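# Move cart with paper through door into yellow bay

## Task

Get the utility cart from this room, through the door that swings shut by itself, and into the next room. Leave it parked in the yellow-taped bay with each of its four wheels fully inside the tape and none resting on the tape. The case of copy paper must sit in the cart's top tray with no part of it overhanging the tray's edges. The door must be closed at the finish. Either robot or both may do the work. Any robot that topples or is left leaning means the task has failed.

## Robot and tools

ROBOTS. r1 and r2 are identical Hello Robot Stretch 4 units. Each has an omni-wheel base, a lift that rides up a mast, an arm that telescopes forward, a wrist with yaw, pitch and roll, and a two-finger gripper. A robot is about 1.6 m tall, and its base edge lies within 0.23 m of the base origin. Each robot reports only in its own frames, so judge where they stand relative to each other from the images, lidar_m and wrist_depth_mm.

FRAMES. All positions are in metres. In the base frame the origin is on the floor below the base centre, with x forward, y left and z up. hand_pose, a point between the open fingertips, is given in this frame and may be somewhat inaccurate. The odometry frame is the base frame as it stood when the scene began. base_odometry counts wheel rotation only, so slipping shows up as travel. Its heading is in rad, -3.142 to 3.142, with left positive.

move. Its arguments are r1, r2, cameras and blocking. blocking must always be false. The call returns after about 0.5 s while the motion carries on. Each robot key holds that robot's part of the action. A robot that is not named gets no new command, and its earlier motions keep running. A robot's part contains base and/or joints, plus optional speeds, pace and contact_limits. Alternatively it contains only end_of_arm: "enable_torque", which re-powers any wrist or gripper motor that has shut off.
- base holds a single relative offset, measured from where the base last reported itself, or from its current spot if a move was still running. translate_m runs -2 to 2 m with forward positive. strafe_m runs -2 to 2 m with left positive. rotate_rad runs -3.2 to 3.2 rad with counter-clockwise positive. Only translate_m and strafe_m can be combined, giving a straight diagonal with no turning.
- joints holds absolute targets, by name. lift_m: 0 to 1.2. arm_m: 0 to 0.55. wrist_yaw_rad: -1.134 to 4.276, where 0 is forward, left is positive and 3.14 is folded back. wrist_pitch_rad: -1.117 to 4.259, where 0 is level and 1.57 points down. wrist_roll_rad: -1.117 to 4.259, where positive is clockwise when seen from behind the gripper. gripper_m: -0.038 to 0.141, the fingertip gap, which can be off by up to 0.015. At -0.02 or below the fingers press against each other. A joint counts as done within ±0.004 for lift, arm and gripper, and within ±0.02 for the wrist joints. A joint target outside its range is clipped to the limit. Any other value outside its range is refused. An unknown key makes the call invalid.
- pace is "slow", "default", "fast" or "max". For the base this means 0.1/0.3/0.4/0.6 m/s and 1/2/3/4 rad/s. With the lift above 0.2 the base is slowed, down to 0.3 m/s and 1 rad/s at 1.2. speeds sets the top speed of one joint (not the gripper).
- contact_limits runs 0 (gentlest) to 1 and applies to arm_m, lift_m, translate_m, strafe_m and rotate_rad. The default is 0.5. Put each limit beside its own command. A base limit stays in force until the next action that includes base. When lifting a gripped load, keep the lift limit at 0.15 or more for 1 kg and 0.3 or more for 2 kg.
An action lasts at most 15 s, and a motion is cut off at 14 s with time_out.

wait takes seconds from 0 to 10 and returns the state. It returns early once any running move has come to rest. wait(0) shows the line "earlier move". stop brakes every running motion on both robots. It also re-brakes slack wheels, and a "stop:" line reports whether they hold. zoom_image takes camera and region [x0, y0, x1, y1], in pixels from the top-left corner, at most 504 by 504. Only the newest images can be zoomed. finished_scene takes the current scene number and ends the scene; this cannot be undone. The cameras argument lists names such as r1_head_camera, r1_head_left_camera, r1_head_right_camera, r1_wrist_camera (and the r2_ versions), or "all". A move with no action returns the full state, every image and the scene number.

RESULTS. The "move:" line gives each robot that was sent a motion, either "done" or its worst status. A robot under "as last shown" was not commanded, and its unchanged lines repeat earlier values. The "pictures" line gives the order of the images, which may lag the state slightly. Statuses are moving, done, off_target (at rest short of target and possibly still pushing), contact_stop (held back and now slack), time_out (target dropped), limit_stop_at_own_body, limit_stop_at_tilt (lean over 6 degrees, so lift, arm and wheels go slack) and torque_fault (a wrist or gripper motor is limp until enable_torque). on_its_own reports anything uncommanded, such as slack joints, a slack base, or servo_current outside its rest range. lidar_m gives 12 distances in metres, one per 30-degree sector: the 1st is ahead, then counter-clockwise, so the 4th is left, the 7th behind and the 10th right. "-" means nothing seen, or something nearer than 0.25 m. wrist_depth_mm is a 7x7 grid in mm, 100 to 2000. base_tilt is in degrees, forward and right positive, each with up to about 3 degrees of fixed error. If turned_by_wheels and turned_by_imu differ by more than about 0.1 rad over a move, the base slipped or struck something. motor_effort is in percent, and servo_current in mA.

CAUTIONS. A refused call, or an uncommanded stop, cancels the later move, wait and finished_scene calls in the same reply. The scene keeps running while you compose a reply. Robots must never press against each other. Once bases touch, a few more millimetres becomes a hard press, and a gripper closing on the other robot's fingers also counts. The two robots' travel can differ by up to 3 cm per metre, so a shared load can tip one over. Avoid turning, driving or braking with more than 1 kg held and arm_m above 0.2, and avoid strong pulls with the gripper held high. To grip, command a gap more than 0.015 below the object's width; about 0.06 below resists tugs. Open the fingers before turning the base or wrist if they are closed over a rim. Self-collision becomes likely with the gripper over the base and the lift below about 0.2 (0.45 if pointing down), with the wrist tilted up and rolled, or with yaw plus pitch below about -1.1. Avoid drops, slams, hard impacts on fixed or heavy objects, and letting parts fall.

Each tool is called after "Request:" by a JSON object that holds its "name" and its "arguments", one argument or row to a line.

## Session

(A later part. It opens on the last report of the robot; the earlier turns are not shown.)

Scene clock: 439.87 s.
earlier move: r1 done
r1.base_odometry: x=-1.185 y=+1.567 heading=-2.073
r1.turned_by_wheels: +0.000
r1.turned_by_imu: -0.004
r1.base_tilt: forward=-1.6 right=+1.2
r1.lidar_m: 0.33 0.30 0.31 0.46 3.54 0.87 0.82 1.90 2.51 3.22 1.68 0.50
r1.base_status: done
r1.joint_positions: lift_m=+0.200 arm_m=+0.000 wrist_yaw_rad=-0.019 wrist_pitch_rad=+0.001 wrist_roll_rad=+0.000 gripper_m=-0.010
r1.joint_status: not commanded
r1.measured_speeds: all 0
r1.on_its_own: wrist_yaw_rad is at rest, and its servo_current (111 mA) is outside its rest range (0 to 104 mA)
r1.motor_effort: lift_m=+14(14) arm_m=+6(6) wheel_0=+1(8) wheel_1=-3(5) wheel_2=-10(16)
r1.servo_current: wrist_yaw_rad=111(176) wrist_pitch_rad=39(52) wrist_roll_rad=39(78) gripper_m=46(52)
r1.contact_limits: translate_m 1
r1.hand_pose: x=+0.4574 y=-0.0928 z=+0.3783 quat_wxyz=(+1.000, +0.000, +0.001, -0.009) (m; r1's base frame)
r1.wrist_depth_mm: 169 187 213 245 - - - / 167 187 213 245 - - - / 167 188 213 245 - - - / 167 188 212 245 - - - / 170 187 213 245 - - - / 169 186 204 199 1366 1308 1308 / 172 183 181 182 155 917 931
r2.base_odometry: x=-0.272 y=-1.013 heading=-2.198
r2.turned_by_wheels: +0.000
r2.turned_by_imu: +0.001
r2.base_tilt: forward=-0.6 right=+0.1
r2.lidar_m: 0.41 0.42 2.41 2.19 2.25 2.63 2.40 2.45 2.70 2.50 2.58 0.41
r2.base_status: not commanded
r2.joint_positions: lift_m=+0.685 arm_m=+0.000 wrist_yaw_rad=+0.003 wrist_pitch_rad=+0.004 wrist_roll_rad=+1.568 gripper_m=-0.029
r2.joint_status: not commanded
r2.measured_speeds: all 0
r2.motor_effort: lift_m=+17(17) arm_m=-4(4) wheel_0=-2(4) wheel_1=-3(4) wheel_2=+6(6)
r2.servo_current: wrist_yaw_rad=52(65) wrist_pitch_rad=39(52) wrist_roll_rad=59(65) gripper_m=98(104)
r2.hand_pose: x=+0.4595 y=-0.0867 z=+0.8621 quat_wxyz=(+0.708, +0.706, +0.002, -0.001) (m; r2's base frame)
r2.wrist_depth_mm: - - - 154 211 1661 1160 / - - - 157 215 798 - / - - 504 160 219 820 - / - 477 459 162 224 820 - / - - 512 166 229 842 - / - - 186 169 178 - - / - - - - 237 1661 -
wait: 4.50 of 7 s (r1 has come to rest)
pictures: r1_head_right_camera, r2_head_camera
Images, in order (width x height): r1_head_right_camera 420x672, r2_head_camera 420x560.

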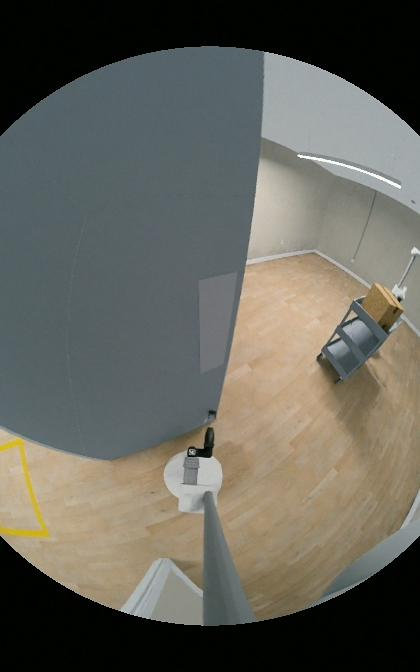

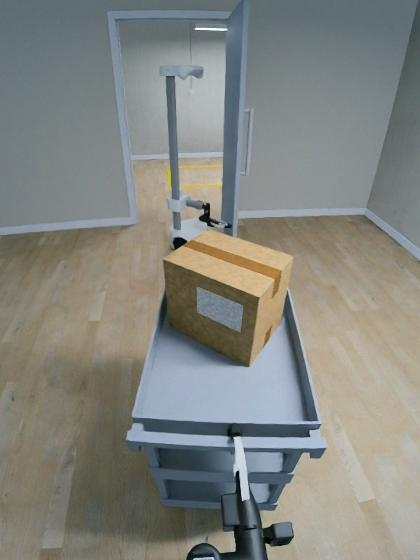

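Request:
{"name": "move", "arguments": {
  "r1": {"base":{"translate_m":-0.07},"pace":"slow"},
  "blocking": false
}}

Request:
{"name": "wait", "arguments": {
  "seconds": 2.5
}}

Request:
{"name": "move", "arguments": {
  "r1": {"base":{"rotate_rad":0.33},"contact_limits":{"rotate_rad":1.0},"pace":"slow"},
  "blocking": false
}}

Request:
{"name": "wait", "arguments": {
  "seconds": 3
}}

Request:
{"name": "move", "arguments": {
  "r1": {"base":{"strafe_m":-0.56},"contact_limits":{"strafe_m":1.0},"pace":"slow","joints":{"wrist_yaw_rad":1.57},"speeds":{"wrist_yaw_rad":0.32}},
  "blocking": false
}}

Request:
{"name": "wait", "arguments": {
  "seconds": 7,
  "cameras": ["r1_head_right_camera","r1_head_camera","r2_head_camera"]
}}

Scene clock: 450.50 s.
move: r1 moving
r1.base_odometry: x=-1.179 y=+1.578 heading=-2.074
r1.turned_by_wheels: -0.001
r1.turned_by_imu: -0.001
r1.base_tilt: forward=-1.6 right=+1.3
r1.lidar_m: 0.33 0.32 0.35 0.48 3.50 0.86 0.80 1.83 2.49 3.21 1.67 0.46
r1.base_status: translate_m moving
r1.joint_positions: lift_m=+0.200 arm_m=+0.000 wrist_yaw_rad=-0.017 wrist_pitch_rad=+0.001 wrist_roll_rad=+0.000 gripper_m=-0.010
r1.joint_status: not commanded
r1.measured_speeds: translate_m=-0.050 strafe_m=+0.000 rotate_rad=-0.004 lift_m=+0.000 arm_m=+0.000 wrist_yaw_rad=+0.000 wrist_pitch_rad=+0.000 wrist_roll_rad=+0.000
r1.motor_effort: lift_m=+14(14) arm_m=+6(6) wheel_0=-8(8) wheel_1=-3(6) wheel_2=+1(9)
r1.servo_current: wrist_yaw_rad=104(111) wrist_pitch_rad=39(46) wrist_roll_rad=46(52) gripper_m=39(52)
r1.hand_pose: x=+0.4575 y=-0.0924 z=+0.3783 quat_wxyz=(+1.000, +0.000, +0.001, -0.009) (m; r1's base frame)
r1.wrist_depth_mm: 169 190 211 245 - - - / 167 187 212 243 - - - / 167 187 213 243 - - - / 167 187 211 243 - - - / 170 187 211 243 - - - / 168 186 204 200 182 1336 1281 / 172 183 179 183 160 904 917
r2: as last shown
r2.turned_by_imu: +0.000
r2.base_tilt: forward=-0.7 right=+0.0
r2.lidar_m: 0.37 0.41 2.40 2.21 2.24 2.60 2.40 2.50 2.72 2.51 2.56 0.43
r2.motor_effort: lift_m=+17(17) arm_m=-4(4) wheel_0=-3(3) wheel_1=-3(3) wheel_2=+6(6)
r2.servo_current: wrist_yaw_rad=46(65) wrist_pitch_rad=39(46) wrist_roll_rad=33(59) gripper_m=98(104)
r2.wrist_depth_mm: - - - 154 211 1618 1138 / - - - 157 216 798 - / - - 504 160 220 809 - / - 477 455 162 224 842 - / - - 512 166 228 842 - / - - 185 169 178 - - / - - - - 236 1661 -
pictures: none

Scene clock: 451.97 s.
earlier move: r1 done
r1.base_odometry: x=-1.151 y=+1.629 heading=-2.074
r1.turned_by_wheels: +0.000
r1.turned_by_imu: -0.001
r1.base_tilt: forward=-1.6 right=+1.3
r1.lidar_m: 0.35 0.33 0.36 0.56 3.49 0.79 0.73 1.72 2.44 3.16 1.71 0.48
r1.base_status: done
r1.joint_positions: lift_m=+0.200 arm_m=+0.000 wrist_yaw_rad=-0.017 wrist_pitch_rad=+0.001 wrist_roll_rad=+0.000 gripper_m=-0.010
r1.joint_status: not commanded
r1.measured_speeds: all 0
r1.motor_effort: lift_m=+14(14) arm_m=+6(6) wheel_0=-9(12) wheel_1=-4(6) wheel_2=-6(9)
r1.servo_current: wrist_yaw_rad=98(117) wrist_pitch_rad=39(52) wrist_roll_rad=46(59) gripper_m=46(52)
r1.hand_pose: x=+0.4575 y=-0.0924 z=+0.3783 quat_wxyz=(+1.000, +0.000, +0.001, -0.009) (m; r1's base frame)
r1.wrist_depth_mm: 172 189 211 239 268 - - / 170 189 211 240 271 - - / 170 189 211 239 270 - - / 173 189 211 238 267 - - / 173 189 211 239 270 - - / 173 189 204 198 183 1366 1281 / 172 186 177 226 178 904 946
r2.base_odometry: x=-0.272 y=-1.013 heading=-2.198
r2.turned_by_wheels: +0.000
r2.turned_by_imu: +0.000
r2.base_tilt: forward=-0.7 right=+0.1
r2.lidar_m: 0.39 0.41 2.39 2.17 2.27 2.59 2.39 2.46 2.69 2.51 2.58 0.41
r2.base_status: not commanded
r2.joint_positions: lift_m=+0.685 arm_m=+0.000 wrist_yaw_rad=+0.003 wrist_pitch_rad=+0.004 wrist_roll_rad=+1.568 gripper_m=-0.029
r2.joint_status: not commanded
r2.measured_speeds: all 0
r2.motor_effort: lift_m=+17(17) arm_m=-4(4) wheel_0=-2(3) wheel_1=-3(3) wheel_2=+6(6)
r2.servo_current: wrist_yaw_rad=52(65) wrist_pitch_rad=46(52) wrist_roll_rad=65(65) gripper_m=91(104)
r2.hand_pose: x=+0.4595 y=-0.0867 z=+0.8621 quat_wxyz=(+0.708, +0.706, +0.002, -0.001) (m; r2's base frame)
r2.wrist_depth_mm: - - - 154 211 1618 1160 / - - - 157 216 809 - / - - 508 160 219 798 - / - 480 452 162 224 831 - / - - 521 166 229 854 - / - - 186 170 178 - - / - - - - 236 1708 -
wait: 1.47 of 2.5 s (r1 has come to rest)
pictures: none

Scene clock: 452.47 s.
move: r1 moving
r1.base_odometry: x=-1.151 y=+1.629 heading=-1.949
r1.turned_by_wheels: +0.125
r1.turned_by_imu: +0.125
r1.base_tilt: forward=-1.6 right=+1.3
r1.lidar_m: 0.36 0.36 0.38 0.65 3.48 0.73 0.82 2.38 2.51 3.55 1.70 0.46
r1.base_status: rotate_rad moving
r1.joint_positions: lift_m=+0.200 arm_m=+0.000 wrist_yaw_rad=-0.017 wrist_pitch_rad=+0.001 wrist_roll_rad=+0.000 gripper_m=-0.010
r1.joint_status: not commanded
r1.measured_speeds: translate_m=-0.001 strafe_m=+0.000 rotate_rad=+0.494 lift_m=+0.000 arm_m=+0.000 wrist_yaw_rad=+0.000 wrist_pitch_rad=+0.000 wrist_roll_rad=+0.000
r1.motor_effort: lift_m=+14(14) arm_m=+6(6) wheel_0=-14(16) wheel_1=-7(8) wheel_2=-19(19)
r1.servo_current: wrist_yaw_rad=111(117) wrist_pitch_rad=39(46) wrist_roll_rad=59(59) gripper_m=39(46)
r1.contact_limits: rotate_rad 1
r1.hand_pose: x=+0.4575 y=-0.0924 z=+0.3783 quat_wxyz=(+1.000, +0.000, +0.001, -0.009) (m; r1's base frame)
r1.wrist_depth_mm: 174 188 207 230 259 - - / 174 188 208 230 258 - - / 172 189 208 230 260 - - / 174 189 208 231 259 - - / 174 189 208 231 260 - - / 172 188 205 197 185 1308 1308 / 172 186 162 167 258 139 931
r2: as last shown
r2.base_tilt: forward=-0.7 right=+0.0
r2.lidar_m: 0.39 0.42 2.37 2.21 2.25 2.62 2.41 2.47 2.70 2.52 2.56 0.41
r2.motor_effort: lift_m=+17(17) arm_m=-4(4) wheel_0=-3(3) wheel_1=-3(4) wheel_2=+6(6)
r2.servo_current: wrist_yaw_rad=33(52) wrist_pitch_rad=39(46) wrist_roll_rad=52(59) gripper_m=91(104)
r2.wrist_depth_mm: - - - 154 212 1618 1160 / - - - 157 216 809 - / - - 504 160 220 820 - / - 477 459 163 224 831 - / - - 517 166 228 854 - / - - 186 169 178 - - / - - - - 236 1708 -
pictures: none

Scene clock: 453.40 s.
earlier move: r1 done
r1.base_odometry: x=-1.151 y=+1.629 heading=-1.747
r1.turned_by_wheels: +0.203
r1.turned_by_imu: +0.203
r1.base_tilt: forward=-1.6 right=+1.3
r1.lidar_m: 0.40 0.40 0.47 3.49 3.48 0.73 1.10 2.38 2.72 1.73 1.73 0.44
r1.base_status: done
r1.joint_positions: lift_m=+0.200 arm_m=+0.000 wrist_yaw_rad=-0.017 wrist_pitch_rad=+0.001 wrist_roll_rad=+0.000 gripper_m=-0.010
r1.joint_status: not commanded
r1.measured_speeds: all 0
r1.motor_effort: lift_m=+14(14) arm_m=+5(6) wheel_0=-10(16) wheel_1=-3(8) wheel_2=-12(19)
r1.servo_current: wrist_yaw_rad=98(124) wrist_pitch_rad=33(52) wrist_roll_rad=52(65) gripper_m=39(52)
r1.contact_limits: rotate_rad 1
r1.hand_pose: x=+0.4576 y=-0.0924 z=+0.3783 quat_wxyz=(+1.000, +0.000, +0.001, -0.009) (m; r1's base frame)
r1.wrist_depth_mm: 193 204 217 232 249 268 - / 193 204 216 232 250 271 - / 191 205 218 232 249 270 290 / 194 205 218 232 249 268 293 / 195 204 217 234 251 270 290 / 194 204 213 198 246 271 293 / 194 204 168 186 243 276 291
r2.base_odometry: x=-0.272 y=-1.013 heading=-2.198
r2.turned_by_wheels: +0.000
r2.turned_by_imu: +0.000
r2.base_tilt: forward=-0.7 right=+0.1
r2.lidar_m: 0.39 0.41 2.38 2.20 2.24 2.61 2.41 2.47 2.69 2.51 2.58 0.42
r2.base_status: not commanded
r2.joint_positions: lift_m=+0.685 arm_m=+0.000 wrist_yaw_rad=+0.003 wrist_pitch_rad=+0.004 wrist_roll_rad=+1.568 gripper_m=-0.029
r2.joint_status: not commanded
r2.measured_speeds: all 0
r2.motor_effort: lift_m=+17(17) arm_m=-4(4) wheel_0=-3(3) wheel_1=-3(4) wheel_2=+6(6)
r2.servo_current: wrist_yaw_rad=46(52) wrist_pitch_rad=46(52) wrist_roll_rad=46(59) gripper_m=91(104)
r2.hand_pose: x=+0.4595 y=-0.0867 z=+0.8621 quat_wxyz=(+0.708, +0.706, +0.002, -0.001) (m; r2's base frame)
r2.wrist_depth_mm: - - - 154 211 1661 1118 / - - - 157 215 809 - / - - 504 160 220 809 - / - 477 455 163 224 831 - / - - 517 166 228 854 - / - - 186 169 178 - - / - - - - 236 1661 -
wait: 0.93 of 3 s (r1 has come to rest)
pictures: none

Scene clock: 453.90 s.
move: r1 moving
r1.base_odometry: x=-1.165 y=+1.631 heading=-1.748
r1.turned_by_wheels: -0.002
r1.turned_by_imu: -0.002
r1.base_tilt: forward=-1.6 right=+1.3
r1.lidar_m: 0.41 0.40 0.50 3.49 3.51 0.76 1.10 2.37 2.75 1.71 1.71 0.48
r1.base_status: strafe_m moving
r1.joint_positions: lift_m=+0.200 arm_m=+0.000 wrist_yaw_rad=+0.090 wrist_pitch_rad=+0.001 wrist_roll_rad=+0.000 gripper_m=-0.010
r1.joint_status: wrist_yaw_rad moving
r1.measured_speeds: translate_m=+0.000 strafe_m=-0.057 rotate_rad=-0.001 lift_m=+0.000 arm_m=+0.000 wrist_yaw_rad=+0.328 wrist_pitch_rad=+0.000 wrist_roll_rad=+0.000
r1.motor_effort: lift_m=+14(14) arm_m=+6(6) wheel_0=-3(10) wheel_1=-8(8) wheel_2=-12(12)
r1.servo_current: wrist_yaw_rad=553(553) wrist_pitch_rad=46(46) wrist_roll_rad=46(59) gripper_m=39(46)
r1.contact_limits: strafe_m 1
r1.hand_pose: x=+0.4658 y=-0.0613 z=+0.3783 quat_wxyz=(+0.999, +0.000, +0.001, +0.045) (m; r1's base frame)
r1.wrist_depth_mm: 200 210 218 230 243 256 270 / 200 209 220 230 241 257 271 / 199 209 220 230 243 255 270 / 200 208 219 229 243 257 270 / 202 209 220 231 246 257 271 / 200 210 216 202 186 260 271 / 202 208 167 186 241 137 272
r2: as last shown
r2.lidar_m: 0.40 0.43 2.42 2.20 2.24 2.61 2.40 2.48 2.67 2.51 2.57 0.42
r2.motor_effort: lift_m=+17(17) arm_m=-4(4) wheel_0=-3(3) wheel_1=-3(3) wheel_2=+6(6)
r2.servo_current: wrist_yaw_rad=52(59) wrist_pitch_rad=46(52) wrist_roll_rad=39(52) gripper_m=98(98)
r2.wrist_depth_mm: - - - 154 211 1661 1138 / - - - 156 216 809 - / - - 508 160 219 798 - / - 477 455 162 223 820 - / - - 521 166 228 842 - / - - 186 169 178 - - / - - - - 236 1708 -
pictures: none

Scene clock: 460.17 s.
earlier move: r1 done
r1.base_odometry: x=-1.703 y=+1.727 heading=-1.746
r1.turned_by_wheels: +0.002
r1.turned_by_imu: +0.000
r1.base_tilt: forward=-1.6 right=+1.3
r1.lidar_m: 2.51 0.33 0.39 1.10 1.14 1.27 2.15 2.22 2.55 1.35 1.17 2.94
r1.base_status: done
r1.joint_positions: lift_m=+0.200 arm_m=+0.000 wrist_yaw_rad=+1.576 wrist_pitch_rad=+0.001 wrist_roll_rad=+0.000 gripper_m=-0.010
r1.joint_status: all done
r1.measured_speeds: all 0
r1.motor_effort: lift_m=+14(14) arm_m=+6(6) wheel_0=+5(13) wheel_1=+3(9) wheel_2=-2(12)
r1.servo_current: wrist_yaw_rad=46(579) wrist_pitch_rad=46(52) wrist_roll_rad=46(72) gripper_m=46(52)
r1.contact_limits: strafe_m 1
r1.hand_pose: x=+0.2566 y=+0.2888 z=+0.3783 quat_wxyz=(+0.705, +0.000, +0.000, +0.709) (m; r1's base frame)
r1.wrist_depth_mm: - - - - 156 - - / - - - - 156 - - / - - - - 157 - - / - - - - 157 - - / - - - - 158 - - / 1464 1464 193 190 157 - 1229 / 1042 904 185 253 150 960 960
r2.base_odometry: x=-0.272 y=-1.013 heading=-2.198
r2.turned_by_wheels: +0.000
r2.turned_by_imu: +0.001
r2.base_tilt: forward=-0.7 right=+0.1
r2.lidar_m: 0.40 0.42 2.37 2.22 2.24 2.59 2.41 2.46 2.72 2.51 2.56 0.43
r2.base_status: not commanded
r2.joint_positions: lift_m=+0.685 arm_m=+0.000 wrist_yaw_rad=+0.003 wrist_pitch_rad=+0.004 wrist_roll_rad=+1.568 gripper_m=-0.029
r2.joint_status: not commanded
r2.measured_speeds: all 0
r2.motor_effort: lift_m=+17(17) arm_m=-4(4) wheel_0=-2(3) wheel_1=-3(4) wheel_2=+6(6)
r2.servo_current: wrist_yaw_rad=39(65) wrist_pitch_rad=39(52) wrist_roll_rad=52(65) gripper_m=98(104)
r2.hand_pose: x=+0.4595 y=-0.0867 z=+0.8621 quat_wxyz=(+0.708, +0.706, +0.002, -0.001) (m; r2's base frame)
r2.wrist_depth_mm: - - - 154 211 1618 1160 / - - - 157 216 798 - / - - 504 160 220 809 - / - 473 455 162 224 831 - / - - 521 167 228 854 - / - - 186 169 178 - - / - - - - 236 1661 -
wait: 6.27 of 7 s (r1 has come to rest)
pictures: r1_head_camera, r1_head_right_camera, r2_head_camera
Images, in order (width x height): r1_head_camera 420x560, r1_head_right_camera 420x672, r2_head_camera 420x560.

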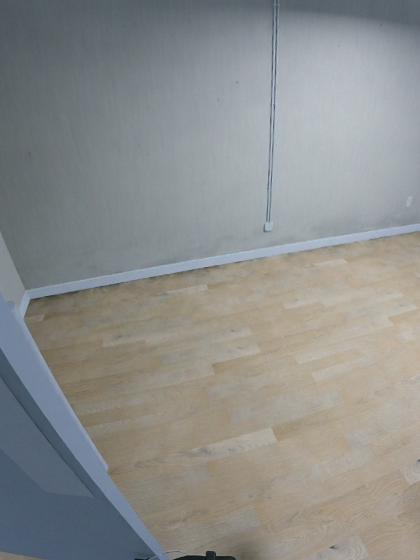

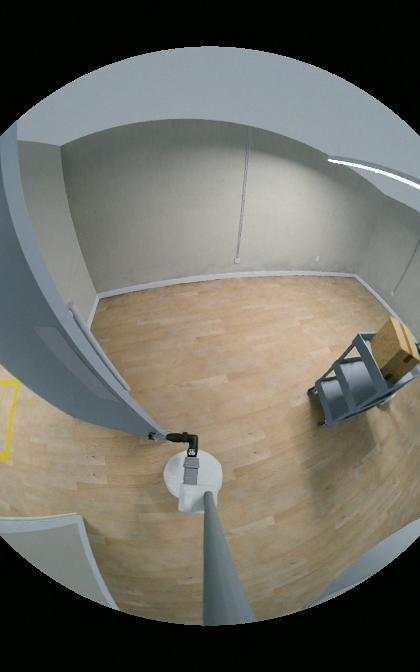

